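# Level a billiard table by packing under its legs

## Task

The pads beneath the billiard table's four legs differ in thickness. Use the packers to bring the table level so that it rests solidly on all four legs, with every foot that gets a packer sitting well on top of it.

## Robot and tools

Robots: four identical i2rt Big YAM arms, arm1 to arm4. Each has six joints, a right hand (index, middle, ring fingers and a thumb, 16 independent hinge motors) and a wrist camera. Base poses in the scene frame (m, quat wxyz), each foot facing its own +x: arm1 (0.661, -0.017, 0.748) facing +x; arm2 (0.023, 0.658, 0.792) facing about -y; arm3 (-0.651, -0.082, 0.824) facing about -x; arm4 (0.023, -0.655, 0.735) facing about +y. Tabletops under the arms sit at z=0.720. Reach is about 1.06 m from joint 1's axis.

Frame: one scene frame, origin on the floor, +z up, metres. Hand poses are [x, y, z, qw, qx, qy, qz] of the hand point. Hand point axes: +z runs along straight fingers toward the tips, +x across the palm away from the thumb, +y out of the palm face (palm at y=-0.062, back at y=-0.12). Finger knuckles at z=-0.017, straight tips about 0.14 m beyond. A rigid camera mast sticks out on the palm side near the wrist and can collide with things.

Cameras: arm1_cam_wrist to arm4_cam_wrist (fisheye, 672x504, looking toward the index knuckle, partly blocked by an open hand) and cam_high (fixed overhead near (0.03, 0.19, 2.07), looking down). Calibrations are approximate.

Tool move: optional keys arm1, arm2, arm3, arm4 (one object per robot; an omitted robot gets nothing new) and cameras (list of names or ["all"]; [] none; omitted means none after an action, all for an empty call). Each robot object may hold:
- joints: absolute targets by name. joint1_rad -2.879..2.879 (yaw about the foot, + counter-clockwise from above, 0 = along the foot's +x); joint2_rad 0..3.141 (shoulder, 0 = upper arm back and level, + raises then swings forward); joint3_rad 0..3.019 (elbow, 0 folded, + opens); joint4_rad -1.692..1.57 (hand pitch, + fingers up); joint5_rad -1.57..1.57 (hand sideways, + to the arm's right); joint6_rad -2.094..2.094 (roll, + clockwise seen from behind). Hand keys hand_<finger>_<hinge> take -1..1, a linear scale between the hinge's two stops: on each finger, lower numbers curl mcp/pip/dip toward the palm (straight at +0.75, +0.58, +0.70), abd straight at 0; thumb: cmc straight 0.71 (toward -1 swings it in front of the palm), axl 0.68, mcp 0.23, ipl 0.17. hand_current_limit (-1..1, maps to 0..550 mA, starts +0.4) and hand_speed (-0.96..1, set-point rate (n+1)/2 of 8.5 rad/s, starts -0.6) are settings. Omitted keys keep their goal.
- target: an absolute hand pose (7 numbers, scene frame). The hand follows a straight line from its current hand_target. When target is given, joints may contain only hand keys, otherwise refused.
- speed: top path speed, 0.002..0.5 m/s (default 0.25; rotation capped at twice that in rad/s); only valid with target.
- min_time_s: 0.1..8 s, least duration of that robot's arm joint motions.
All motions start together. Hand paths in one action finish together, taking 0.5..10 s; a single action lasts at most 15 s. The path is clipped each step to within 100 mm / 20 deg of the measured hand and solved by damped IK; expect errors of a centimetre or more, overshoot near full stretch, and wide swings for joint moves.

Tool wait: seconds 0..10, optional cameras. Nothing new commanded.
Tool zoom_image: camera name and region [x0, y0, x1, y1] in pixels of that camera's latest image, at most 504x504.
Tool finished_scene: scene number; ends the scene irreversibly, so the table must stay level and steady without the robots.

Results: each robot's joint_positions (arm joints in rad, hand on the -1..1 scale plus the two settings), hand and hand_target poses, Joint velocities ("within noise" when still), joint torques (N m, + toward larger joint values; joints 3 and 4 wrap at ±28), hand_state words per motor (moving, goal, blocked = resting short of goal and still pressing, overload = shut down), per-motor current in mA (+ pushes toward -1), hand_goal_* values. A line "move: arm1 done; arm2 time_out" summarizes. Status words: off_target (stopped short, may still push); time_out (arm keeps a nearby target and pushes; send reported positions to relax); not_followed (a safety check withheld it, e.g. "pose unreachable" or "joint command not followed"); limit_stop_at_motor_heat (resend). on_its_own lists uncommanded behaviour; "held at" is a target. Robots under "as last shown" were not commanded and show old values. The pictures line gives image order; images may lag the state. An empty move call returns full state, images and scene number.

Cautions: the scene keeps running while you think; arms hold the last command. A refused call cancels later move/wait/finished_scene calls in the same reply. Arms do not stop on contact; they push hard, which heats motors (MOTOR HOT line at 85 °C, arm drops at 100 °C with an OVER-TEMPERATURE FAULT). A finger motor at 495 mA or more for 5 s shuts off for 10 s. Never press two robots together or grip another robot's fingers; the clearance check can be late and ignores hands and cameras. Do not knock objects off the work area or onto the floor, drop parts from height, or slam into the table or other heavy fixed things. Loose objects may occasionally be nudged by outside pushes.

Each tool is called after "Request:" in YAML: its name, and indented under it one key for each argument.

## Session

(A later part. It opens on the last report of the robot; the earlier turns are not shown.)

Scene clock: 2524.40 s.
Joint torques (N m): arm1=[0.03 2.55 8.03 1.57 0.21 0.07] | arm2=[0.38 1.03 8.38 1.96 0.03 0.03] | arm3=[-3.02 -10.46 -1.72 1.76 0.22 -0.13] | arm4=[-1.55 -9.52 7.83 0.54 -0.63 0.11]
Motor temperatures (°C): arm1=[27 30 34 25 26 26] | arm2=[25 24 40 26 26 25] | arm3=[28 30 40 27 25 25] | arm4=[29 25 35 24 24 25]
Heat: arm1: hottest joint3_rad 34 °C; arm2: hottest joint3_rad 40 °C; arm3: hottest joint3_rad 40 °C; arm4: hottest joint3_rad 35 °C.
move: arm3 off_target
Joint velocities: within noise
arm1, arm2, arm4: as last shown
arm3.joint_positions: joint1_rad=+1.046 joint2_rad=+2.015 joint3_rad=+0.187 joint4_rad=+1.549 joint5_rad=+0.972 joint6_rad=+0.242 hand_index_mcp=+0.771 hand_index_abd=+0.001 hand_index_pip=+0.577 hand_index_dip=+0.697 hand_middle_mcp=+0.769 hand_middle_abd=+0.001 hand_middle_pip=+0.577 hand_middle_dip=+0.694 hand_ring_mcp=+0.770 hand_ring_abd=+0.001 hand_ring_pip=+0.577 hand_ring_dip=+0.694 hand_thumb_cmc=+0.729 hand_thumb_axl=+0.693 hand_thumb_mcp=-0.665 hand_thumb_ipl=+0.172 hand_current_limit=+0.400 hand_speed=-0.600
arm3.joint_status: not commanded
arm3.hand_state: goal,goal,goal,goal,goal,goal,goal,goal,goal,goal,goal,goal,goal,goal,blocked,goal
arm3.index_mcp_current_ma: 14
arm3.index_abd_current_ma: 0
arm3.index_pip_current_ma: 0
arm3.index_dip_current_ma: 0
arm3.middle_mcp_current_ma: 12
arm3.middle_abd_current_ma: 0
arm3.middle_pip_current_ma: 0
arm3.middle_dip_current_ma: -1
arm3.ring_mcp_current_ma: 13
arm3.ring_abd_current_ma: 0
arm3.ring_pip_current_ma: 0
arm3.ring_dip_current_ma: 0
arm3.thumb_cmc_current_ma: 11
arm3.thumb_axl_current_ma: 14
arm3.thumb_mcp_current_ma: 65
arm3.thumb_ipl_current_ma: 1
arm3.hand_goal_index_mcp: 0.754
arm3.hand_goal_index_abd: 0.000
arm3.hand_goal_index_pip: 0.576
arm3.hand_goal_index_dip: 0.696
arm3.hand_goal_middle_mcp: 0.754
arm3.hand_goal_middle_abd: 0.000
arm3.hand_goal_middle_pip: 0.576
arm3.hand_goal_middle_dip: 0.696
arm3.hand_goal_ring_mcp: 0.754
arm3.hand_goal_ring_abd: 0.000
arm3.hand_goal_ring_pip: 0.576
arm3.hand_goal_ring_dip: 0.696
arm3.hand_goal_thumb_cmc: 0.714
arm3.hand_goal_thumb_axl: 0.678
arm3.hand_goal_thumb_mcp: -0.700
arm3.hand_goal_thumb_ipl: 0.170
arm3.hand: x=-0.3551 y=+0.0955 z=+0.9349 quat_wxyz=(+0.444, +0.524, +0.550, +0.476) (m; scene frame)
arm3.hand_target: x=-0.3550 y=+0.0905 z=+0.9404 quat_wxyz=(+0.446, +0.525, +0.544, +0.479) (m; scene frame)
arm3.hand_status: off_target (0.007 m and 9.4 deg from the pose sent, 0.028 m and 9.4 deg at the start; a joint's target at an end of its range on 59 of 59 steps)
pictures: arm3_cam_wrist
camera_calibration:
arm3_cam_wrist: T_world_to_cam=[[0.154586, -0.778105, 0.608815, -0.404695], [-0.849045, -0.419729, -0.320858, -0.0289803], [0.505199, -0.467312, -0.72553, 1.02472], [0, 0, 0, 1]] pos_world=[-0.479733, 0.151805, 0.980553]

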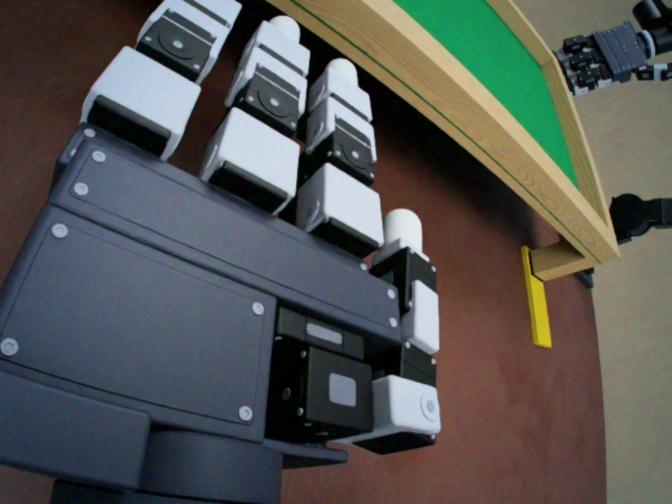

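Request:
move:
  arm3: {"target":[-0.345,0.088,0.945,0.4709,0.4709,0.5276,0.5275],"speed":0.03}
  cameras: ["arm3_cam_wrist","arm4_cam_wrist"]

Request:
zoom_image:
  camera: "arm4_cam_wrist"
  region: [200, 0, 420, 165]

Request:
zoom_image:
  camera: "arm3_cam_wrist"
  region: [220, 0, 420, 150]

Scene clock: 2530.17 s.
Joint torques (N m): arm1=[0.03 2.55 8.03 1.57 0.21 0.07] | arm2=[0.44 1.03 8.36 1.96 0.03 0.04] | arm3=[-3.02 -10.52 -1.17 1.84 0.16 -0.14] | arm4=[-1.55 -9.52 7.84 0.54 -0.63 0.11]
Motor temperatures (°C): arm1=[27 30 34 25 26 26] | arm2=[25 24 40 26 26 25] | arm3=[28 30 39 27 25 25] | arm4=[29 25 35 24 24 25]
Heat: arm1: hottest joint3_rad 34 °C; arm2: hottest joint3_rad 40 °C; arm3: hottest joint3_rad 39 °C; arm4: hottest joint3_rad 35 °C.
move: arm3 off_target
Joint velocities: within noise
arm1, arm4: as last shown
arm2.joint_positions: joint1_rad=-1.392 joint2_rad=+0.629 joint3_rad=+1.352 joint4_rad=-1.444 joint5_rad=-0.034 joint6_rad=+1.107 hand_index_mcp=+0.755 hand_index_abd=+0.000 hand_index_pip=+0.577 hand_index_dip=+0.696 hand_middle_mcp=+0.755 hand_middle_abd=+0.000 hand_middle_pip=+0.577 hand_middle_dip=+0.696 hand_ring_mcp=+0.755 hand_ring_abd=+0.000 hand_ring_pip=+0.577 hand_ring_dip=+0.696 hand_thumb_cmc=+0.714 hand_thumb_axl=+0.677 hand_thumb_mcp=+0.225 hand_thumb_ipl=+0.168 hand_current_limit=+0.400 hand_speed=-0.600
arm2.joint_status: not commanded
arm2.hand_state: goal,goal,goal,goal,goal,goal,goal,goal,goal,goal,goal,goal,goal,goal,goal,goal
arm2.index_mcp_current_ma: 2
arm2.index_abd_current_ma: 0
arm2.index_pip_current_ma: 2
arm2.index_dip_current_ma: 0
arm2.middle_mcp_current_ma: 2
arm2.middle_abd_current_ma: 0
arm2.middle_pip_current_ma: 2
arm2.middle_dip_current_ma: 0
arm2.ring_mcp_current_ma: 2
arm2.ring_abd_current_ma: 0
arm2.ring_pip_current_ma: 2
arm2.ring_dip_current_ma: 0
arm2.thumb_cmc_current_ma: 1
arm2.thumb_axl_current_ma: -2
arm2.thumb_mcp_current_ma: -3
arm2.thumb_ipl_current_ma: -1
arm2.hand_goal_index_mcp: 0.754
arm2.hand_goal_index_abd: 0.000
arm2.hand_goal_index_pip: 0.576
arm2.hand_goal_index_dip: 0.696
arm2.hand_goal_middle_mcp: 0.754
arm2.hand_goal_middle_abd: 0.000
arm2.hand_goal_middle_pip: 0.576
arm2.hand_goal_middle_dip: 0.696
arm2.hand_goal_ring_mcp: 0.754
arm2.hand_goal_ring_abd: 0.000
arm2.hand_goal_ring_pip: 0.576
arm2.hand_goal_ring_dip: 0.696
arm2.hand_goal_thumb_cmc: 0.714
arm2.hand_goal_thumb_axl: 0.678
arm2.hand_goal_thumb_mcp: 0.226
arm2.hand_goal_thumb_ipl: 0.168
arm2.hand: x=-0.2326 y=+0.7017 z=+1.2986 quat_wxyz=(+0.407, +0.285, -0.867, -0.044) (m; scene frame)
arm2.hand_target: x=-0.2310 y=+0.7040 z=+1.3114 quat_wxyz=(+0.420, +0.280, -0.862, -0.048) (m; scene frame)
arm2.hand_status: not commanded
arm3.joint_positions: joint1_rad=+0.999 joint2_rad=+1.993 joint3_rad=+0.187 joint4_rad=+1.549 joint5_rad=+0.921 joint6_rad=+0.213 hand_index_mcp=+0.771 hand_index_abd=+0.001 hand_index_pip=+0.577 hand_index_dip=+0.697 hand_middle_mcp=+0.769 hand_middle_abd=+0.001 hand_middle_pip=+0.577 hand_middle_dip=+0.694 hand_ring_mcp=+0.770 hand_ring_abd=+0.001 hand_ring_pip=+0.577 hand_ring_dip=+0.694 hand_thumb_cmc=+0.729 hand_thumb_axl=+0.693 hand_thumb_mcp=-0.665 hand_thumb_ipl=+0.172 hand_current_limit=+0.400 hand_speed=-0.600
arm3.joint_status: not commanded
arm3.hand_state: goal,goal,goal,goal,goal,goal,goal,goal,goal,goal,goal,goal,goal,goal,blocked,goal
arm3.index_mcp_current_ma: 14
arm3.index_abd_current_ma: 0
arm3.index_pip_current_ma: 0
arm3.index_dip_current_ma: 0
arm3.middle_mcp_current_ma: 12
arm3.middle_abd_current_ma: 0
arm3.middle_pip_current_ma: 0
arm3.middle_dip_current_ma: -1
arm3.ring_mcp_current_ma: 13
arm3.ring_abd_current_ma: 0
arm3.ring_pip_current_ma: 0
arm3.ring_dip_current_ma: 0
arm3.thumb_cmc_current_ma: 11
arm3.thumb_axl_current_ma: 14
arm3.thumb_mcp_current_ma: 65
arm3.thumb_ipl_current_ma: 1
arm3.hand_goal_index_mcp: 0.754
arm3.hand_goal_index_abd: 0.000
arm3.hand_goal_index_pip: 0.576
arm3.hand_goal_index_dip: 0.696
arm3.hand_goal_middle_mcp: 0.754
arm3.hand_goal_middle_abd: 0.000
arm3.hand_goal_middle_pip: 0.576
arm3.hand_goal_middle_dip: 0.696
arm3.hand_goal_ring_mcp: 0.754
arm3.hand_goal_ring_abd: 0.000
arm3.hand_goal_ring_pip: 0.576
arm3.hand_goal_ring_dip: 0.696
arm3.hand_goal_thumb_cmc: 0.714
arm3.hand_goal_thumb_axl: 0.678
arm3.hand_goal_thumb_mcp: -0.700
arm3.hand_goal_thumb_ipl: 0.170
arm3.hand: x=-0.3454 y=+0.0927 z=+0.9396 quat_wxyz=(+0.443, +0.522, +0.551, +0.477) (m; scene frame)
arm3.hand_target: x=-0.3450 y=+0.0885 z=+0.9454 quat_wxyz=(+0.445, +0.523, +0.545, +0.481) (m; scene frame)
arm3.hand_status: off_target (0.007 m and 9.2 deg from the pose sent, 0.016 m and 9.4 deg at the start; a joint's target at an end of its range on 94 of 94 steps)
pictures: arm3_cam_wrist, arm4_cam_wrist
camera_calibration:
arm3_cam_wrist: T_world_to_cam=[[0.15829, -0.775545, 0.611126, -0.412227], [-0.845915, -0.42575, -0.321192, -0.0184146], [0.509286, -0.46612, -0.723437, 1.02129], [0, 0, 0, 1]] pos_world=[-0.470452, 0.1485, 0.984844]
arm4_cam_wrist: T_world_to_cam=[[-0.529404, -0.806377, -0.263606, 0.0194493], [-0.439061, -0.00544808, 0.898441, -0.712073], [-0.725918, 0.591377, -0.351165, 0.998295], [0, 0, 0, 1]] pos_world=[0.422333, -0.578564, 0.995448]

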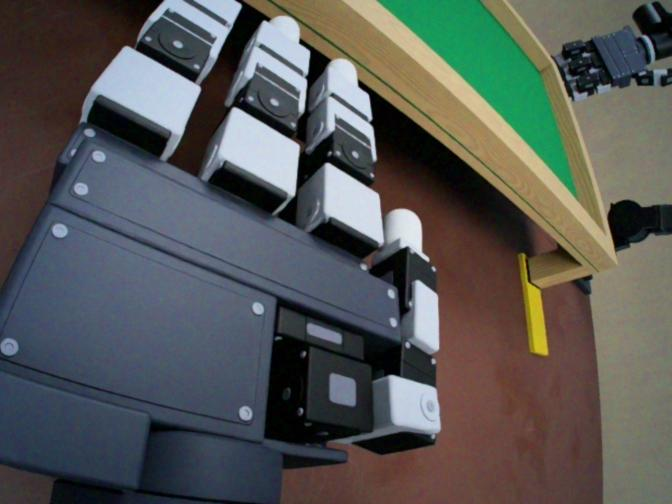

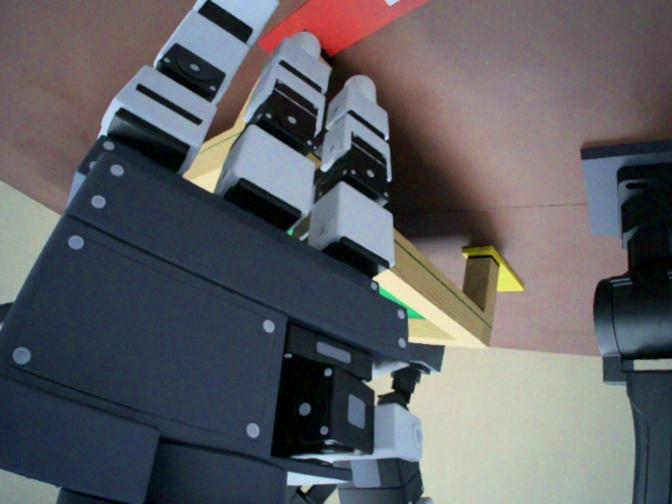

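Scaled by 2.291 from the camera's 672x504 image, which has a finer 960x720 frame.

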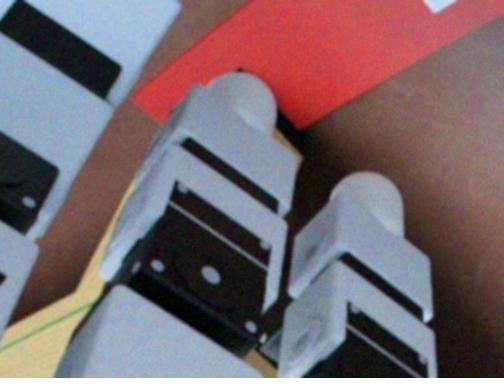

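Scaled by 2.520 from the camera's 672x504 image, which has a finer 960x720 frame.

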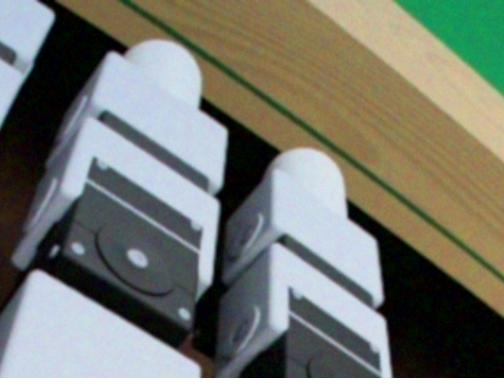

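Request:
move:
  arm3: {"target":[-0.336,0.085,0.945,0.4709,0.4709,0.5276,0.5275],"speed":0.02}
  cameras: ["arm3_cam_wrist","arm4_cam_wrist"]

Request:
zoom_image:
  camera: "arm4_cam_wrist"
  region: [200, 0, 420, 165]

Request:
zoom_image:
  camera: "arm3_cam_wrist"
  region: [220, 0, 420, 150]

Scene clock: 2537.43 s.
Joint torques (N m): arm1=[0.03 2.55 8.03 1.58 0.21 0.06] | arm2=[0.44 1.03 8.38 1.96 0.03 0.04] | arm3=[-2.84 -10.52 -0.59 1.85 0.17 -0.12] | arm4=[-1.49 -9.47 7.83 0.53 -0.63 0.11]
Motor temperatures (°C): arm1=[27 30 34 25 26 26] | arm2=[25 24 40 26 26 25] | arm3=[28 30 39 27 25 25] | arm4=[29 25 35 24 24 25]
Heat: arm1: hottest joint3_rad 34 °C; arm2: hottest joint3_rad 40 °C; arm3: hottest joint3_rad 39 °C; arm4: hottest joint3_rad 35 °C.
move: arm3 off_target
Joint velocities: within noise
arm1, arm2: as last shown
arm3.joint_positions: joint1_rad=+0.958 joint2_rad=+1.990 joint3_rad=+0.187 joint4_rad=+1.549 joint5_rad=+0.881 joint6_rad=+0.200 hand_index_mcp=+0.771 hand_index_abd=+0.001 hand_index_pip=+0.577 hand_index_dip=+0.697 hand_middle_mcp=+0.769 hand_middle_abd=+0.001 hand_middle_pip=+0.577 hand_middle_dip=+0.694 hand_ring_mcp=+0.770 hand_ring_abd=+0.001 hand_ring_pip=+0.577 hand_ring_dip=+0.694 hand_thumb_cmc=+0.729 hand_thumb_axl=+0.693 hand_thumb_mcp=-0.665 hand_thumb_ipl=+0.172 hand_current_limit=+0.400 hand_speed=-0.600
arm3.joint_status: not commanded
arm3.hand_state: goal,goal,goal,goal,goal,goal,goal,goal,goal,goal,goal,goal,goal,goal,blocked,goal
arm3.index_mcp_current_ma: 14
arm3.index_abd_current_ma: 0
arm3.index_pip_current_ma: 0
arm3.index_dip_current_ma: 0
arm3.middle_mcp_current_ma: 12
arm3.middle_abd_current_ma: 0
arm3.middle_pip_current_ma: 0
arm3.middle_dip_current_ma: -1
arm3.ring_mcp_current_ma: 13
arm3.ring_abd_current_ma: 0
arm3.ring_pip_current_ma: 0
arm3.ring_dip_current_ma: 0
arm3.thumb_cmc_current_ma: 11
arm3.thumb_axl_current_ma: 14
arm3.thumb_mcp_current_ma: 65
arm3.thumb_ipl_current_ma: 1
arm3.hand_goal_index_mcp: 0.754
arm3.hand_goal_index_abd: 0.000
arm3.hand_goal_index_pip: 0.576
arm3.hand_goal_index_dip: 0.696
arm3.hand_goal_middle_mcp: 0.754
arm3.hand_goal_middle_abd: 0.000
arm3.hand_goal_middle_pip: 0.576
arm3.hand_goal_middle_dip: 0.696
arm3.hand_goal_ring_mcp: 0.754
arm3.hand_goal_ring_abd: 0.000
arm3.hand_goal_ring_pip: 0.576
arm3.hand_goal_ring_dip: 0.696
arm3.hand_goal_thumb_cmc: 0.714
arm3.hand_goal_thumb_axl: 0.678
arm3.hand_goal_thumb_mcp: -0.700
arm3.hand_goal_thumb_ipl: 0.170
arm3.hand: x=-0.3374 y=+0.0880 z=+0.9390 quat_wxyz=(+0.443, +0.522, +0.554, +0.474) (m; scene frame)
arm3.hand_target: x=-0.3360 y=+0.0853 z=+0.9454 quat_wxyz=(+0.445, +0.523, +0.545, +0.481) (m; scene frame)
arm3.hand_status: off_target (0.007 m and 9.6 deg from the pose sent, 0.013 m and 9.2 deg at the start; a joint's target at an end of its range on 129 of 129 steps)
arm4.joint_positions: joint1_rad=-1.215 joint2_rad=+1.307 joint3_rad=+1.055 joint4_rad=-1.294 joint5_rad=-0.344 joint6_rad=+1.605 hand_index_mcp=+0.751 hand_index_abd=+0.001 hand_index_pip=+0.575 hand_index_dip=+0.694 hand_middle_mcp=+0.752 hand_middle_abd=+0.001 hand_middle_pip=+0.575 hand_middle_dip=+0.694 hand_ring_mcp=+0.848 hand_ring_abd=+0.001 hand_ring_pip=+0.103 hand_ring_dip=+0.303 hand_thumb_cmc=+1.000 hand_thumb_axl=+0.677 hand_thumb_mcp=+0.948 hand_thumb_ipl=+0.498 hand_current_limit=+0.400 hand_speed=-0.600
arm4.joint_status: not commanded
arm4.hand_state: goal,goal,goal,goal,goal,goal,goal,goal,goal,goal,goal,goal,goal,goal,goal,goal
arm4.index_mcp_current_ma: -11
arm4.index_abd_current_ma: 2
arm4.index_pip_current_ma: -4
arm4.index_dip_current_ma: -9
arm4.middle_mcp_current_ma: -10
arm4.middle_abd_current_ma: 2
arm4.middle_pip_current_ma: -4
arm4.middle_dip_current_ma: -9
arm4.ring_mcp_current_ma: -9
arm4.ring_abd_current_ma: 3
arm4.ring_pip_current_ma: 14
arm4.ring_dip_current_ma: 13
arm4.thumb_cmc_current_ma: -1
arm4.thumb_axl_current_ma: -3
arm4.thumb_mcp_current_ma: -10
arm4.thumb_ipl_current_ma: -8
arm4.hand_goal_index_mcp: 0.754
arm4.hand_goal_index_abd: 0.000
arm4.hand_goal_index_pip: 0.576
arm4.hand_goal_index_dip: 0.696
arm4.hand_goal_middle_mcp: 0.754
arm4.hand_goal_middle_abd: 0.000
arm4.hand_goal_middle_pip: 0.576
arm4.hand_goal_middle_dip: 0.696
arm4.hand_goal_ring_mcp: 0.850
arm4.hand_goal_ring_abd: 0.000
arm4.hand_goal_ring_pip: 0.100
arm4.hand_goal_ring_dip: 0.300
arm4.hand_goal_thumb_cmc: 1.000
arm4.hand_goal_thumb_axl: 0.678
arm4.hand_goal_thumb_mcp: 0.950
arm4.hand_goal_thumb_ipl: 0.500
arm4.hand: x=+0.3434 y=-0.5407 z=+0.8873 quat_wxyz=(-0.170, +0.968, +0.183, -0.026) (m; scene frame)
arm4.hand_target: x=+0.3449 y=-0.5450 z=+0.8802 quat_wxyz=(-0.171, +0.970, +0.171, -0.030) (m; scene frame)
arm4.hand_status: not commanded
pictures: arm3_cam_wrist, arm4_cam_wrist
camera_calibration:
arm3_cam_wrist: T_world_to_cam=[[0.161994, -0.772808, 0.613617, -0.418162], [-0.847958, -0.427057, -0.31399, -0.0211366], [0.504704, -0.469457, -0.724489, 1.01436], [0, 0, 0, 1]] pos_world=[-0.462134, 0.144013, 0.984846]
arm4_cam_wrist: T_world_to_cam=[[-0.529404, -0.806377, -0.263606, 0.0194493], [-0.439061, -0.00544808, 0.898441, -0.712073], [-0.725918, 0.591377, -0.351165, 0.998295], [0, 0, 0, 1]] pos_world=[0.422333, -0.578564, 0.995448]

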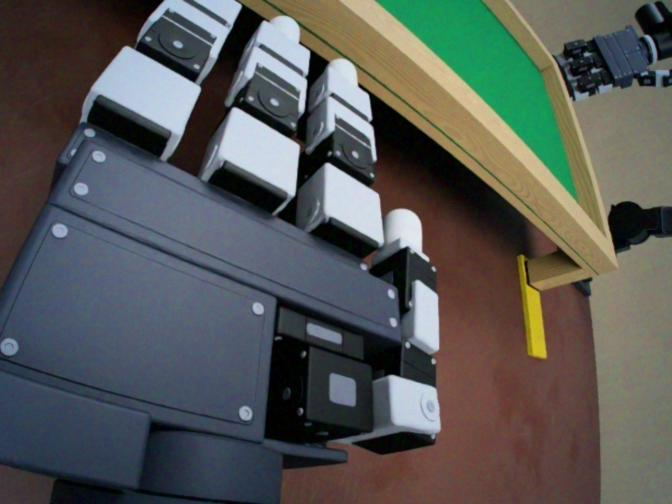

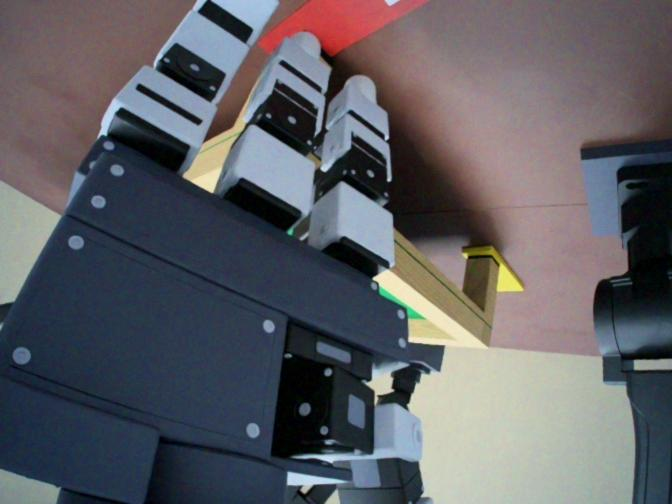

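Scaled by 2.291 from the camera's 672x504 image, which has a finer 960x720 frame.

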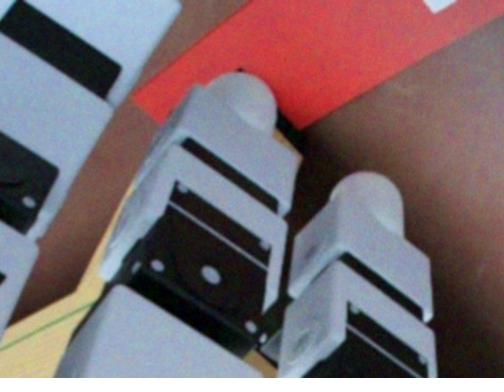

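Scaled by 2.520 from the camera's 672x504 image, which has a finer 960x720 frame.

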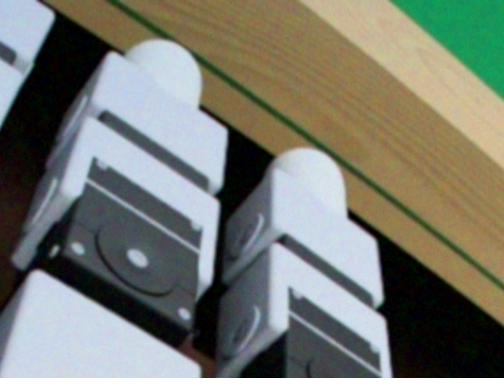

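Request:
move:
  arm3: {"target":[-0.326,0.083,0.945,0.4709,0.4709,0.5276,0.5275],"speed":0.02}
  cameras: ["arm3_cam_wrist","arm4_cam_wrist"]

Request:
zoom_image:
  camera: "arm4_cam_wrist"
  region: [200, 0, 420, 165]

Request:
zoom_image:
  camera: "arm3_cam_wrist"
  region: [220, 0, 420, 150]

Scene clock: 2544.63 s.
Joint torques (N m): arm1=[0.03 2.61 8.03 1.57 0.21 0.07] | arm2=[0.56 0.85 8.35 2.02 0.02 0.03] | arm3=[-2.78 -10.4 0.34 1.89 0.16 -0.14] | arm4=[-1.55 -9.58 7.83 0.54 -0.63 0.11]
Motor temperatures (°C): arm1=[27 30 34 25 26 26] | arm2=[25 24 40 26 26 25] | arm3=[28 30 38 27 25 25] | arm4=[29 25 35 24 24 25]
Heat: arm1: hottest joint3_rad 34 °C; arm2: hottest joint3_rad 40 °C; arm3: hottest joint3_rad 38 °C; arm4: hottest joint3_rad 35 °C.
move: arm3 off_target
Joint velocities: within noise
arm1, arm2, arm4: as last shown
arm3.joint_positions: joint1_rad=+0.917 joint2_rad=+1.990 joint3_rad=+0.187 joint4_rad=+1.549 joint5_rad=+0.839 joint6_rad=+0.186 hand_index_mcp=+0.771 hand_index_abd=+0.001 hand_index_pip=+0.577 hand_index_dip=+0.697 hand_middle_mcp=+0.769 hand_middle_abd=+0.001 hand_middle_pip=+0.577 hand_middle_dip=+0.694 hand_ring_mcp=+0.770 hand_ring_abd=+0.001 hand_ring_pip=+0.577 hand_ring_dip=+0.694 hand_thumb_cmc=+0.729 hand_thumb_axl=+0.693 hand_thumb_mcp=-0.665 hand_thumb_ipl=+0.172 hand_current_limit=+0.400 hand_speed=-0.600
arm3.joint_status: not commanded
arm3.hand_state: goal,goal,goal,goal,goal,goal,goal,goal,goal,goal,goal,goal,goal,goal,blocked,goal
arm3.index_mcp_current_ma: 14
arm3.index_abd_current_ma: 0
arm3.index_pip_current_ma: 0
arm3.index_dip_current_ma: 0
arm3.middle_mcp_current_ma: 12
arm3.middle_abd_current_ma: 0
arm3.middle_pip_current_ma: 0
arm3.middle_dip_current_ma: -1
arm3.ring_mcp_current_ma: 13
arm3.ring_abd_current_ma: 0
arm3.ring_pip_current_ma: 0
arm3.ring_dip_current_ma: 0
arm3.thumb_cmc_current_ma: 11
arm3.thumb_axl_current_ma: 14
arm3.thumb_mcp_current_ma: 65
arm3.thumb_ipl_current_ma: 1
arm3.hand_goal_index_mcp: 0.754
arm3.hand_goal_index_abd: 0.000
arm3.hand_goal_index_pip: 0.576
arm3.hand_goal_index_dip: 0.696
arm3.hand_goal_middle_mcp: 0.754
arm3.hand_goal_middle_abd: 0.000
arm3.hand_goal_middle_pip: 0.576
arm3.hand_goal_middle_dip: 0.696
arm3.hand_goal_ring_mcp: 0.754
arm3.hand_goal_ring_abd: 0.000
arm3.hand_goal_ring_pip: 0.576
arm3.hand_goal_ring_dip: 0.696
arm3.hand_goal_thumb_cmc: 0.714
arm3.hand_goal_thumb_axl: 0.678
arm3.hand_goal_thumb_mcp: -0.700
arm3.hand_goal_thumb_ipl: 0.170
arm3.hand: x=-0.3295 y=+0.0834 z=+0.9379 quat_wxyz=(+0.442, +0.522, +0.558, +0.470) (m; scene frame)
arm3.hand_target: x=-0.3260 y=+0.0833 z=+0.9455 quat_wxyz=(+0.444, +0.523, +0.546, +0.481) (m; scene frame)
arm3.hand_status: off_target (0.008 m and 10.0 deg from the pose sent, 0.014 m and 9.6 deg at the start; a joint's target at an end of its range on 130 of 130 steps)
pictures: arm3_cam_wrist, arm4_cam_wrist
camera_calibration:
arm3_cam_wrist: T_world_to_cam=[[0.16788, -0.767933, 0.618139, -0.425045], [-0.84945, -0.43088, -0.304593, -0.025824], [0.500251, -0.473942, -0.724657, 1.00637], [0, 0, 0, 1]] pos_world=[-0.454018, 0.13943, 0.984145]
arm4_cam_wrist: T_world_to_cam=[[-0.529404, -0.806377, -0.263606, 0.0194493], [-0.439061, -0.00544808, 0.898441, -0.712073], [-0.725918, 0.591377, -0.351165, 0.998295], [0, 0, 0, 1]] pos_world=[0.422333, -0.578564, 0.995448]

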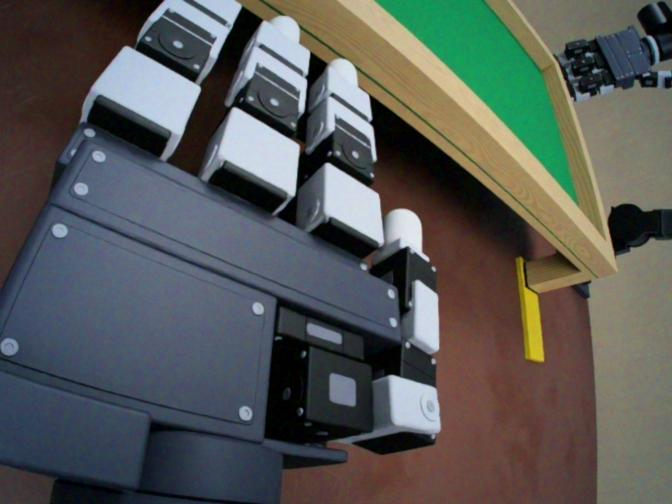

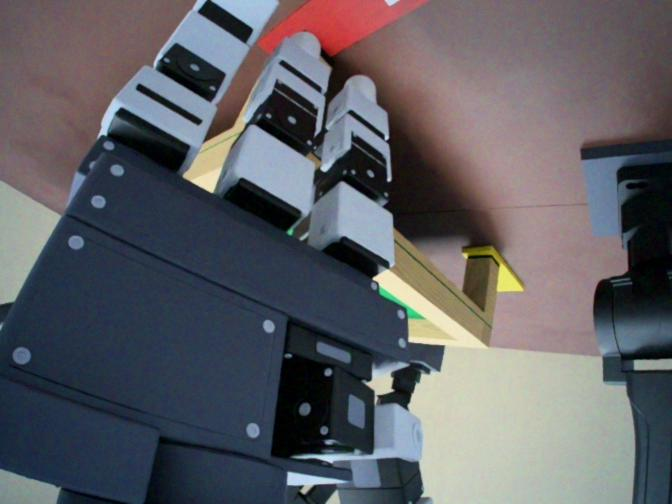

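Scaled by 2.291 from the camera's 672x504 image, which has a finer 960x720 frame.

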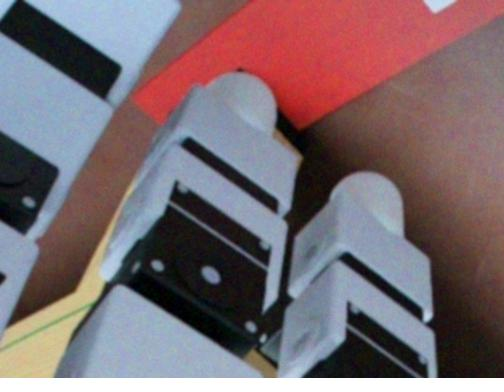

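Scaled by 2.520 from the camera's 672x504 image, which has a finer 960x720 frame.

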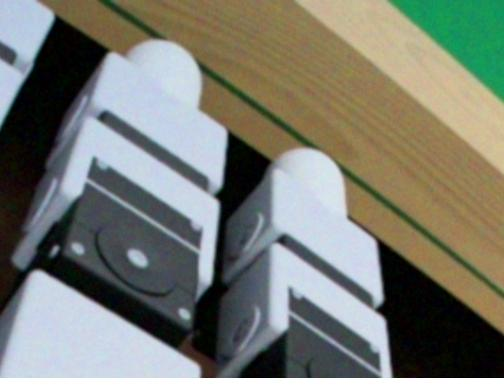

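Request:
move:
  arm3: {"target":[-0.316,0.082,0.945,0.4709,0.4709,0.5276,0.5275],"speed":0.02}
  cameras: ["arm3_cam_wrist","arm4_cam_wrist"]

Request:
zoom_image:
  camera: "arm4_cam_wrist"
  region: [200, 0, 420, 165]

Request:
zoom_image:
  camera: "arm3_cam_wrist"
  region: [220, 0, 420, 150]

Scene clock: 2554.63 s.
Joint torques (N m): arm1=[0.03 2.61 8.03 1.57 0.21 0.06] | arm2=[0.26 0.91 8.38 1.96 0.02 0.03] | arm3=[-3.19 -10.46 0.62 1.92 0.19 -0.16] | arm4=[-1.55 -9.52 7.84 0.54 -0.63 0.11]
Motor temperatures (°C): arm1=[27 30 34 25 26 26] | arm2=[25 24 40 26 26 25] | arm3=[28 30 37 27 25 25] | arm4=[29 25 34 24 24 25]
Heat: arm1: hottest joint3_rad 34 °C; arm2: hottest joint3_rad 40 °C; arm3: hottest joint3_rad 37 °C; arm4: hottest joint3_rad 34 °C.
move: arm3 off_target
Joint velocities: within noise
arm1, arm2, arm4: as last shown
arm3.joint_positions: joint1_rad=+0.882 joint2_rad=+1.989 joint3_rad=+0.199 joint4_rad=+1.549 joint5_rad=+0.797 joint6_rad=+0.172 hand_index_mcp=+0.771 hand_index_abd=+0.001 hand_index_pip=+0.577 hand_index_dip=+0.697 hand_middle_mcp=+0.769 hand_middle_abd=+0.001 hand_middle_pip=+0.577 hand_middle_dip=+0.694 hand_ring_mcp=+0.764 hand_ring_abd=+0.001 hand_ring_pip=+0.577 hand_ring_dip=+0.694 hand_thumb_cmc=+0.729 hand_thumb_axl=+0.693 hand_thumb_mcp=-0.665 hand_thumb_ipl=+0.172 hand_current_limit=+0.400 hand_speed=-0.600
arm3.joint_status: not commanded
arm3.hand_state: goal,goal,goal,goal,goal,goal,goal,goal,goal,goal,goal,goal,goal,goal,blocked,goal
arm3.index_mcp_current_ma: 14
arm3.index_abd_current_ma: 0
arm3.index_pip_current_ma: 0
arm3.index_dip_current_ma: 0
arm3.middle_mcp_current_ma: 12
arm3.middle_abd_current_ma: 0
arm3.middle_pip_current_ma: 0
arm3.middle_dip_current_ma: -1
arm3.ring_mcp_current_ma: 6
arm3.ring_abd_current_ma: 0
arm3.ring_pip_current_ma: 0
arm3.ring_dip_current_ma: 0
arm3.thumb_cmc_current_ma: 11
arm3.thumb_axl_current_ma: 14
arm3.thumb_mcp_current_ma: 65
arm3.thumb_ipl_current_ma: 1
arm3.hand_goal_index_mcp: 0.754
arm3.hand_goal_index_abd: 0.000
arm3.hand_goal_index_pip: 0.576
arm3.hand_goal_index_dip: 0.696
arm3.hand_goal_middle_mcp: 0.754
arm3.hand_goal_middle_abd: 0.000
arm3.hand_goal_middle_pip: 0.576
arm3.hand_goal_middle_dip: 0.696
arm3.hand_goal_ring_mcp: 0.754
arm3.hand_goal_ring_abd: 0.000
arm3.hand_goal_ring_pip: 0.576
arm3.hand_goal_ring_dip: 0.696
arm3.hand_goal_thumb_cmc: 0.714
arm3.hand_goal_thumb_axl: 0.678
arm3.hand_goal_thumb_mcp: -0.700
arm3.hand_goal_thumb_ipl: 0.170
arm3.hand: x=-0.3205 y=+0.0837 z=+0.9380 quat_wxyz=(+0.440, +0.520, +0.559, +0.473) (m; scene frame)
arm3.hand_target: x=-0.3161 y=+0.0823 z=+0.9456 quat_wxyz=(+0.444, +0.521, +0.546, +0.482) (m; scene frame)
arm3.hand_status: off_target (0.008 m and 9.8 deg from the pose sent, 0.015 m and 10.0 deg at the start; a joint's target at an end of its range on 130 of 130 steps)
pictures: arm3_cam_wrist, arm4_cam_wrist
camera_calibration:
arm3_cam_wrist: T_world_to_cam=[[0.173821, -0.767933, 0.616495, -0.422961], [-0.845544, -0.437295, -0.306313, -0.0145925], [0.504818, -0.46803, -0.725332, 1.00377], [0, 0, 0, 1]] pos_world=[-0.445539, 0.138606, 0.984348]
arm4_cam_wrist: T_world_to_cam=[[-0.529404, -0.806377, -0.263606, 0.0194493], [-0.439061, -0.00544808, 0.898441, -0.712073], [-0.725918, 0.591377, -0.351165, 0.998295], [0, 0, 0, 1]] pos_world=[0.422333, -0.578564, 0.995448]

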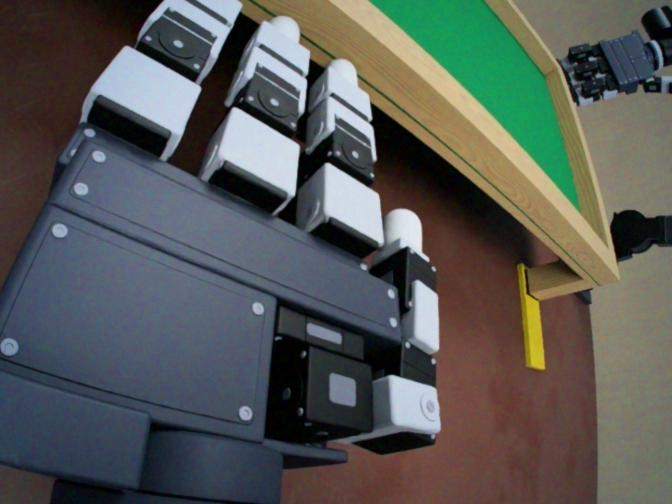

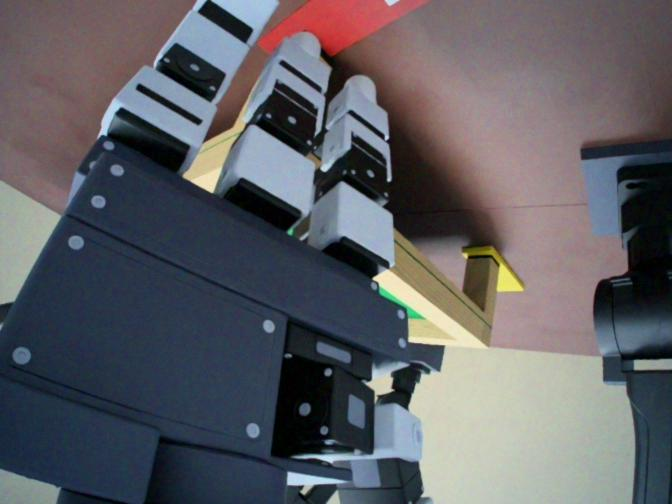

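Scaled by 2.291 from the camera's 672x504 image, which has a finer 960x720 frame.

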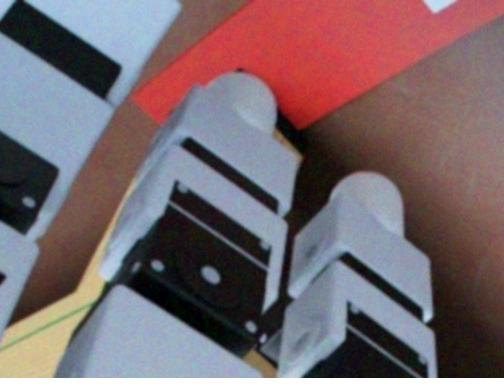

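Scaled by 2.520 from the camera's 672x504 image, which has a finer 960x720 frame.

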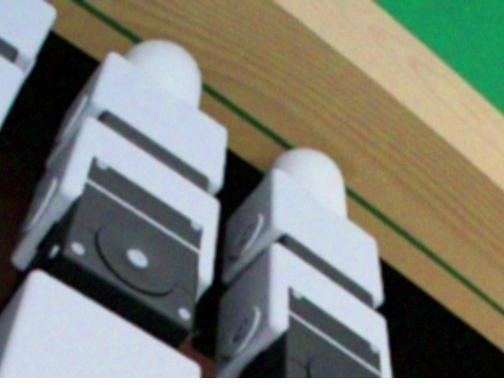

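Request:
move:
  arm3: {"target":[-0.310,0.082,0.948,0.4709,0.4709,0.5276,0.5275],"speed":0.02}
  cameras: ["arm3_cam_wrist","arm4_cam_wrist"]

Request:
zoom_image:
  camera: "arm4_cam_wrist"
  region: [200, 0, 420, 165]

Request:
zoom_image:
  camera: "arm3_cam_wrist"
  region: [220, 0, 420, 150]

Scene clock: 2564.27 s.
Joint torques (N m): arm1=[0.03 2.61 8.03 1.58 0.21 0.06] | arm2=[0.56 0.97 8.36 2 0.03 0.03] | arm3=[-4.13 -10.81 1.1 2 0.21 -0.14] | arm4=[-1.49 -9.52 7.84 0.54 -0.63 0.11]
Motor temperatures (°C): arm1=[27 30 34 25 26 26] | arm2=[25 24 40 26 26 25] | arm3=[28 30 37 27 25 25] | arm4=[29 25 34 24 24 25]
Heat: arm1: hottest joint3_rad 34 °C; arm2: hottest joint3_rad 40 °C; arm3: hottest joint3_rad 37 °C; arm4: hottest joint3_rad 34 °C.
move: arm3 off_target
Joint velocities: within noise
arm1, arm2, arm4: as last shown
arm3.joint_positions: joint1_rad=+0.868 joint2_rad=+1.983 joint3_rad=+0.201 joint4_rad=+1.549 joint5_rad=+0.771 joint6_rad=+0.156 hand_index_mcp=+0.771 hand_index_abd=+0.001 hand_index_pip=+0.577 hand_index_dip=+0.697 hand_middle_mcp=+0.769 hand_middle_abd=+0.001 hand_middle_pip=+0.577 hand_middle_dip=+0.694 hand_ring_mcp=+0.763 hand_ring_abd=+0.011 hand_ring_pip=+0.576 hand_ring_dip=+0.694 hand_thumb_cmc=+0.729 hand_thumb_axl=+0.693 hand_thumb_mcp=-0.665 hand_thumb_ipl=+0.172 hand_current_limit=+0.400 hand_speed=-0.600
arm3.joint_status: not commanded
arm3.hand_state: goal,goal,goal,goal,goal,goal,goal,goal,goal,goal,goal,goal,goal,goal,blocked,goal
arm3.index_mcp_current_ma: 14
arm3.index_abd_current_ma: 0
arm3.index_pip_current_ma: 0
arm3.index_dip_current_ma: 0
arm3.middle_mcp_current_ma: 12
arm3.middle_abd_current_ma: 0
arm3.middle_pip_current_ma: 0
arm3.middle_dip_current_ma: -1
arm3.ring_mcp_current_ma: 6
arm3.ring_abd_current_ma: 5
arm3.ring_pip_current_ma: 0
arm3.ring_dip_current_ma: 0
arm3.thumb_cmc_current_ma: 11
arm3.thumb_axl_current_ma: 14
arm3.thumb_mcp_current_ma: 65
arm3.thumb_ipl_current_ma: 1
arm3.hand_goal_index_mcp: 0.754
arm3.hand_goal_index_abd: 0.000
arm3.hand_goal_index_pip: 0.576
arm3.hand_goal_index_dip: 0.696
arm3.hand_goal_middle_mcp: 0.754
arm3.hand_goal_middle_abd: 0.000
arm3.hand_goal_middle_pip: 0.576
arm3.hand_goal_middle_dip: 0.696
arm3.hand_goal_ring_mcp: 0.754
arm3.hand_goal_ring_abd: 0.000
arm3.hand_goal_ring_pip: 0.576
arm3.hand_goal_ring_dip: 0.696
arm3.hand_goal_thumb_cmc: 0.714
arm3.hand_goal_thumb_axl: 0.678
arm3.hand_goal_thumb_mcp: -0.700
arm3.hand_goal_thumb_ipl: 0.170
arm3.hand: x=-0.3173 y=+0.0856 z=+0.9395 quat_wxyz=(+0.439, +0.514, +0.564, +0.475) (m; scene frame)
arm3.hand_target: x=-0.3102 y=+0.0822 z=+0.9485 quat_wxyz=(+0.446, +0.518, +0.546, +0.484) (m; scene frame)
arm3.hand_status: off_target (0.012 m and 9.6 deg from the pose sent, 0.015 m and 9.8 deg at the start; a joint's target at an end of its range on 128 of 128 steps)
pictures: arm3_cam_wrist, arm4_cam_wrist
camera_calibration:
arm3_cam_wrist: T_world_to_cam=[[0.184054, -0.761658, 0.621289, -0.424801], [-0.838677, -0.451325, -0.30484, -0.00870992], [0.512587, -0.464954, -0.721853, 1.00306], [0, 0, 0, 1]] pos_world=[-0.443275, 0.138893, 0.985332]
arm4_cam_wrist: T_world_to_cam=[[-0.529404, -0.806377, -0.263606, 0.0194493], [-0.439061, -0.00544808, 0.898441, -0.712073], [-0.725918, 0.591377, -0.351165, 0.998295], [0, 0, 0, 1]] pos_world=[0.422333, -0.578564, 0.995448]

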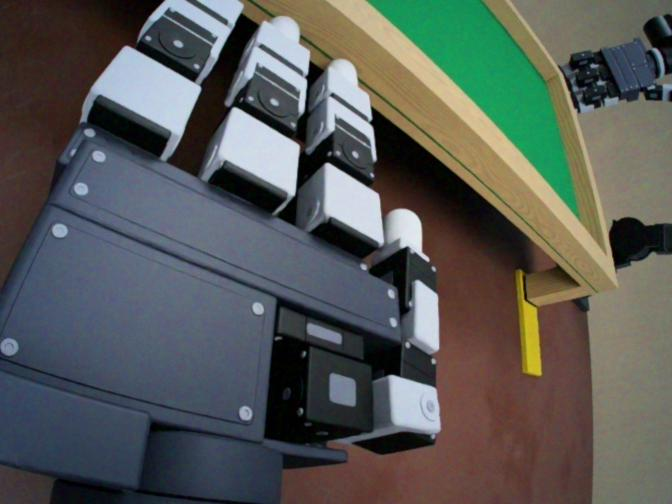

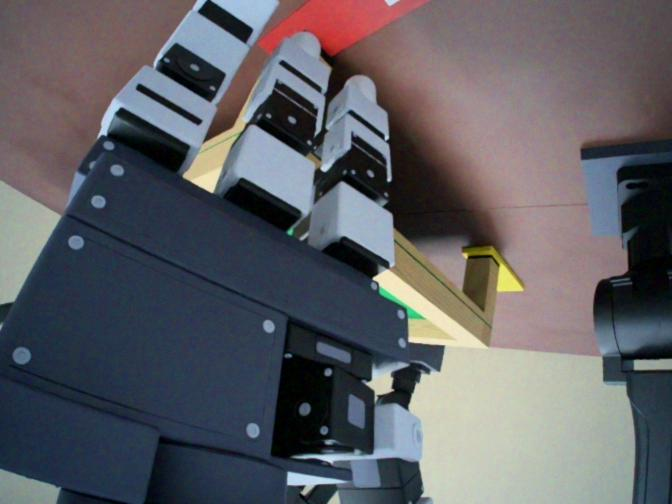

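Scaled by 2.291 from the camera's 672x504 image, which has a finer 960x720 frame.

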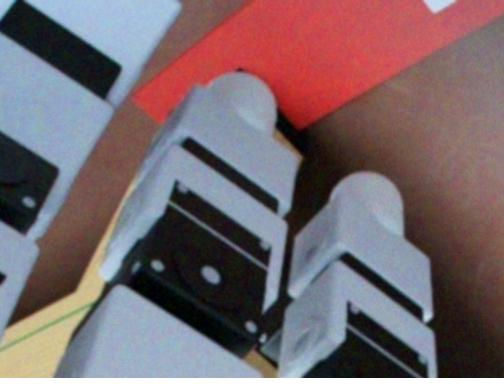

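Scaled by 2.520 from the camera's 672x504 image, which has a finer 960x720 frame.

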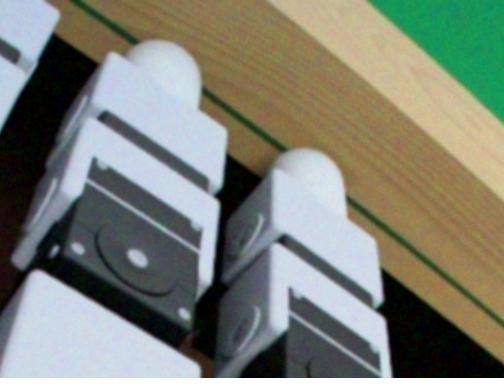

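Request:
move:
  arm3: {"target":[-0.302,0.078,0.948,0.4709,0.4709,0.5276,0.5275],"speed":0.02}
  cameras: ["arm4_cam_wrist"]

Request:
zoom_image:
  camera: "arm4_cam_wrist"
  region: [200, 0, 420, 165]

Scene clock: 2576.67 s.
Joint torques (N m): arm1=[0.03 2.61 8.03 1.57 0.21 0.07] | arm2=[0.44 0.97 8.38 1.96 0.02 0.04] | arm3=[-5.42 -10.64 1.85 1.81 0.41 -0.15] | arm4=[-1.49 -9.52 7.84 0.54 -0.63 0.11]
Motor temperatures (°C): arm1=[27 30 34 25 26 26] | arm2=[25 24 40 26 26 25] | arm3=[28 30 36 27 25 25] | arm4=[29 25 34 24 24 25]
Heat: arm1: hottest joint3_rad 34 °C; arm2: hottest joint3_rad 40 °C; arm3: hottest joint3_rad 36 °C; arm4: hottest joint3_rad 34 °C.
move: arm3 off_target
Joint velocities: within noise
arm1, arm2, arm4: as last shown
arm3.joint_positions: joint1_rad=+0.848 joint2_rad=+1.982 joint3_rad=+0.197 joint4_rad=+1.553 joint5_rad=+0.731 joint6_rad=+0.146 hand_index_mcp=+0.771 hand_index_abd=+0.001 hand_index_pip=+0.577 hand_index_dip=+0.697 hand_middle_mcp=+0.767 hand_middle_abd=+0.001 hand_middle_pip=+0.577 hand_middle_dip=+0.694 hand_ring_mcp=+0.757 hand_ring_abd=+0.026 hand_ring_pip=+0.573 hand_ring_dip=+0.693 hand_thumb_cmc=+0.729 hand_thumb_axl=+0.693 hand_thumb_mcp=-0.665 hand_thumb_ipl=+0.172 hand_current_limit=+0.400 hand_speed=-0.600
arm3.joint_status: not commanded
arm3.hand_state: goal,goal,goal,goal,goal,goal,goal,goal,goal,blocked,goal,goal,goal,goal,blocked,goal
arm3.index_mcp_current_ma: 14
arm3.index_abd_current_ma: 0
arm3.index_pip_current_ma: 0
arm3.index_dip_current_ma: 0
arm3.middle_mcp_current_ma: 10
arm3.middle_abd_current_ma: 0
arm3.middle_pip_current_ma: 0
arm3.middle_dip_current_ma: -1
arm3.ring_mcp_current_ma: 1
arm3.ring_abd_current_ma: 22
arm3.ring_pip_current_ma: -1
arm3.ring_dip_current_ma: -1
arm3.thumb_cmc_current_ma: 11
arm3.thumb_axl_current_ma: 14
arm3.thumb_mcp_current_ma: 65
arm3.thumb_ipl_current_ma: 1
arm3.hand_goal_index_mcp: 0.754
arm3.hand_goal_index_abd: 0.000
arm3.hand_goal_index_pip: 0.576
arm3.hand_goal_index_dip: 0.696
arm3.hand_goal_middle_mcp: 0.754
arm3.hand_goal_middle_abd: 0.000
arm3.hand_goal_middle_pip: 0.576
arm3.hand_goal_middle_dip: 0.696
arm3.hand_goal_ring_mcp: 0.754
arm3.hand_goal_ring_abd: 0.000
arm3.hand_goal_ring_pip: 0.576
arm3.hand_goal_ring_dip: 0.696
arm3.hand_goal_thumb_cmc: 0.714
arm3.hand_goal_thumb_axl: 0.678
arm3.hand_goal_thumb_mcp: -0.700
arm3.hand_goal_thumb_ipl: 0.170
arm3.hand: x=-0.3144 y=+0.0855 z=+0.9391 quat_wxyz=(+0.433, +0.509, +0.571, +0.477) (m; scene frame)
arm3.hand_target: x=-0.3027 y=+0.0781 z=+0.9486 quat_wxyz=(+0.446, +0.518, +0.547, +0.484) (m; scene frame)
arm3.hand_status: off_target (0.017 m and 9.8 deg from the pose sent, 0.019 m and 9.6 deg at the start; a joint's target at an end of its range on 122 of 122 steps)
pictures: arm4_cam_wrist
camera_calibration:
arm4_cam_wrist: T_world_to_cam=[[-0.529404, -0.806377, -0.263606, 0.0194493], [-0.439061, -0.00544808, 0.898441, -0.712073], [-0.725918, 0.591377, -0.351165, 0.998295], [0, 0, 0, 1]] pos_world=[0.422333, -0.578564, 0.995448]

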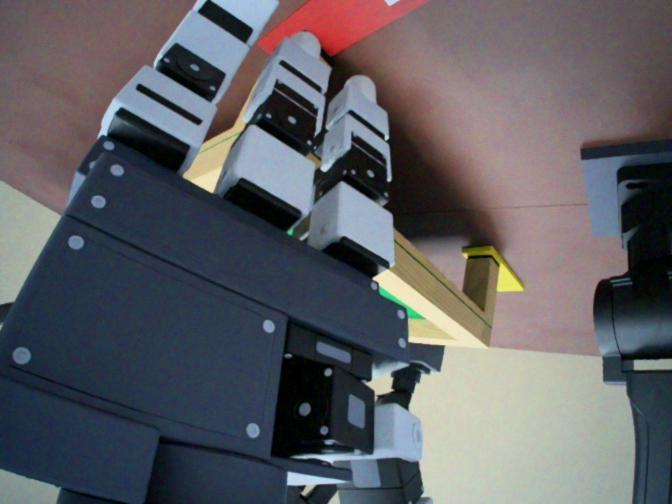

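Scaled by 2.291 from the camera's 672x504 image, which has a finer 960x720 frame.

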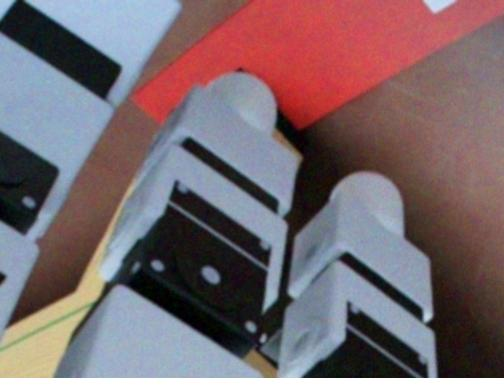

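Request:
move:
  arm3: {"target":[-0.292,0.074,0.948,0.4709,0.4709,0.5276,0.5275],"speed":0.02}
  cameras: ["arm4_cam_wrist"]

Request:
zoom_image:
  camera: "arm4_cam_wrist"
  region: [200, 0, 420, 165]

Scene clock: 2583.47 s.
Joint torques (N m): arm1=[-0.03 2.61 8.02 1.57 0.21 0.06] | arm2=[0.44 1.08 8.39 2.03 0.03 0.04] | arm3=[-6.24 -10.11 2.7 1.77 0.4 -0.13] | arm4=[-1.49 -9.52 7.83 0.53 -0.63 0.11]
Motor temperatures (°C): arm1=[27 30 34 25 26 26] | arm2=[25 24 40 26 26 25] | arm3=[28 30 36 27 25 25] | arm4=[29 25 34 24 24 25]
Heat: arm1: hottest joint3_rad 34 °C; arm2: hottest joint3_rad 40 °C; arm3: hottest joint3_rad 36 °C; arm4: hottest joint3_rad 34 °C.
move: arm3 off_target
Joint velocities: within noise
arm1.joint_positions: joint1_rad=-1.270 joint2_rad=+0.634 joint3_rad=+1.427 joint4_rad=-1.285 joint5_rad=-0.004 joint6_rad=+0.988 hand_index_mcp=+0.908 hand_index_abd=+0.002 hand_index_pip=+0.576 hand_index_dip=+0.696 hand_middle_mcp=+0.909 hand_middle_abd=+0.001 hand_middle_pip=+0.576 hand_middle_dip=+0.694 hand_ring_mcp=+0.908 hand_ring_abd=+0.003 hand_ring_pip=+0.576 hand_ring_dip=+0.694 hand_thumb_cmc=+1.000 hand_thumb_axl=+0.676 hand_thumb_mcp=+0.948 hand_thumb_ipl=+0.498 hand_current_limit=+0.000 hand_speed=-0.600
arm1.joint_status: not commanded
arm1.hand_state: goal,goal,goal,goal,goal,goal,goal,goal,goal,goal,goal,goal,goal,goal,goal,goal
arm1.index_mcp_current_ma: 35
arm1.index_abd_current_ma: 7
arm1.index_pip_current_ma: 1
arm1.index_dip_current_ma: 1
arm1.middle_mcp_current_ma: 40
arm1.middle_abd_current_ma: 2
arm1.middle_pip_current_ma: 0
arm1.middle_dip_current_ma: -9
arm1.ring_mcp_current_ma: 35
arm1.ring_abd_current_ma: 9
arm1.ring_pip_current_ma: 0
arm1.ring_dip_current_ma: -8
arm1.thumb_cmc_current_ma: 0
arm1.thumb_axl_current_ma: -9
arm1.thumb_mcp_current_ma: -10
arm1.thumb_ipl_current_ma: -10
arm1.hand_goal_index_mcp: 0.900
arm1.hand_goal_index_abd: 0.000
arm1.hand_goal_index_pip: 0.576
arm1.hand_goal_index_dip: 0.696
arm1.hand_goal_middle_mcp: 0.900
arm1.hand_goal_middle_abd: 0.000
arm1.hand_goal_middle_pip: 0.576
arm1.hand_goal_middle_dip: 0.696
arm1.hand_goal_ring_mcp: 0.900
arm1.hand_goal_ring_abd: 0.000
arm1.hand_goal_ring_pip: 0.576
arm1.hand_goal_ring_dip: 0.696
arm1.hand_goal_thumb_cmc: 1.000
arm1.hand_goal_thumb_axl: 0.678
arm1.hand_goal_thumb_mcp: 0.950
arm1.hand_goal_thumb_ipl: 0.500
arm1.hand: x=+0.6663 y=+0.2473 z=+1.3398 quat_wxyz=(-0.309, +0.290, +0.805, +0.415) (m; scene frame)
arm1.hand_target: x=+0.6712 y=+0.2429 z=+1.3461 quat_wxyz=(-0.309, +0.300, +0.801, +0.417) (m; scene frame)
arm1.hand_status: not commanded
arm2, arm4: as last shown
arm3.joint_positions: joint1_rad=+0.815 joint2_rad=+1.980 joint3_rad=+0.197 joint4_rad=+1.557 joint5_rad=+0.686 joint6_rad=+0.132 hand_index_mcp=+0.771 hand_index_abd=-0.023 hand_index_pip=+0.577 hand_index_dip=+0.695 hand_middle_mcp=+0.765 hand_middle_abd=-0.023 hand_middle_pip=+0.577 hand_middle_dip=+0.694 hand_ring_mcp=+0.754 hand_ring_abd=+0.002 hand_ring_pip=+0.573 hand_ring_dip=+0.693 hand_thumb_cmc=+0.729 hand_thumb_axl=+0.693 hand_thumb_mcp=-0.665 hand_thumb_ipl=+0.172 hand_current_limit=+0.400 hand_speed=-0.600
arm3.joint_status: not commanded
arm3.hand_state: goal,blocked,goal,goal,goal,blocked,goal,goal,goal,goal,goal,goal,goal,goal,blocked,goal
arm3.index_mcp_current_ma: 14
arm3.index_abd_current_ma: -17
arm3.index_pip_current_ma: 0
arm3.index_dip_current_ma: 0
arm3.middle_mcp_current_ma: 8
arm3.middle_abd_current_ma: -17
arm3.middle_pip_current_ma: 0
arm3.middle_dip_current_ma: -1
arm3.ring_mcp_current_ma: 0
arm3.ring_abd_current_ma: 0
arm3.ring_pip_current_ma: -1
arm3.ring_dip_current_ma: -1
arm3.thumb_cmc_current_ma: 11
arm3.thumb_axl_current_ma: 14
arm3.thumb_mcp_current_ma: 65
arm3.thumb_ipl_current_ma: 1
arm3.hand_goal_index_mcp: 0.754
arm3.hand_goal_index_abd: 0.000
arm3.hand_goal_index_pip: 0.576
arm3.hand_goal_index_dip: 0.696
arm3.hand_goal_middle_mcp: 0.754
arm3.hand_goal_middle_abd: 0.000
arm3.hand_goal_middle_pip: 0.576
arm3.hand_goal_middle_dip: 0.696
arm3.hand_goal_ring_mcp: 0.754
arm3.hand_goal_ring_abd: 0.000
arm3.hand_goal_ring_pip: 0.576
arm3.hand_goal_ring_dip: 0.696
arm3.hand_goal_thumb_cmc: 0.714
arm3.hand_goal_thumb_axl: 0.678
arm3.hand_goal_thumb_mcp: -0.700
arm3.hand_goal_thumb_ipl: 0.170
arm3.hand: x=-0.3085 y=+0.0830 z=+0.9394 quat_wxyz=(+0.430, +0.505, +0.575, +0.478) (m; scene frame)
arm3.hand_target: x=-0.2930 y=+0.0739 z=+0.9488 quat_wxyz=(+0.446, +0.517, +0.547, +0.485) (m; scene frame)
arm3.hand_status: off_target (0.021 m and 9.9 deg from the pose sent, 0.027 m and 9.8 deg at the start; a joint's target at an end of its range on 122 of 122 steps)
pictures: arm4_cam_wrist
camera_calibration:
arm4_cam_wrist: T_world_to_cam=[[-0.529404, -0.806377, -0.263606, 0.0194493], [-0.439061, -0.00544808, 0.898441, -0.712073], [-0.725918, 0.591377, -0.351165, 0.998295], [0, 0, 0, 1]] pos_world=[0.422333, -0.578564, 0.995448]

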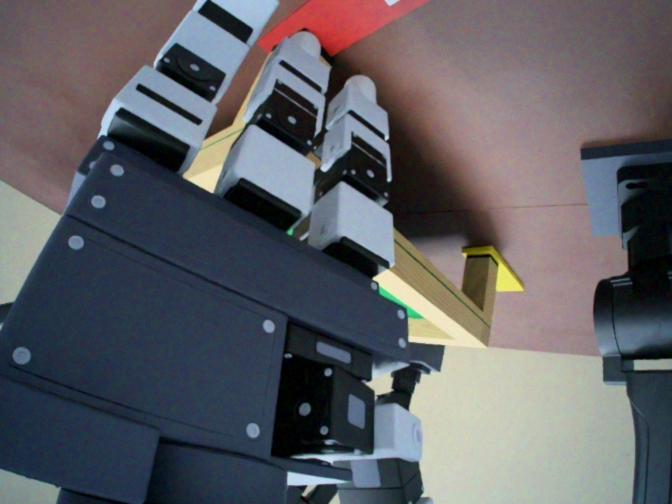

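Scaled by 2.291 from the camera's 672x504 image, which has a finer 960x720 frame.

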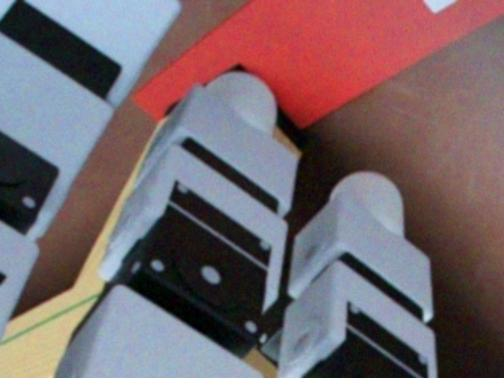

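Request:
zoom_image:
  camera: "arm4_cam_wrist"
  region: [250, 10, 370, 100]

Request:
zoom_image:
  camera: "arm4_cam_wrist"
  region: [440, 220, 540, 360]

Scaled by 4.200 from the camera's 672x504 image, which has a finer 960x720 frame.

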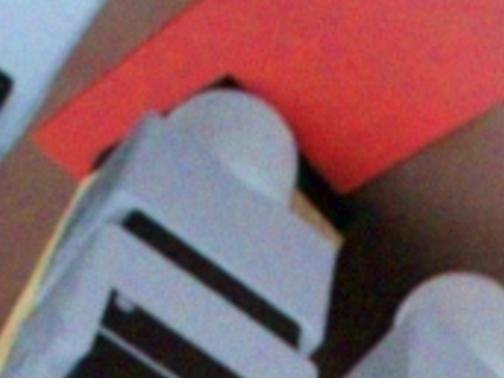

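Scaled by 3.600 from the camera's 672x504 image, which has a finer 960x720 frame.

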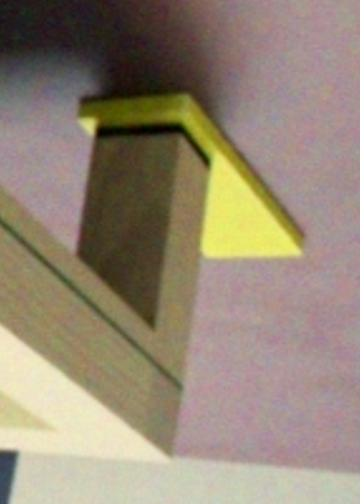

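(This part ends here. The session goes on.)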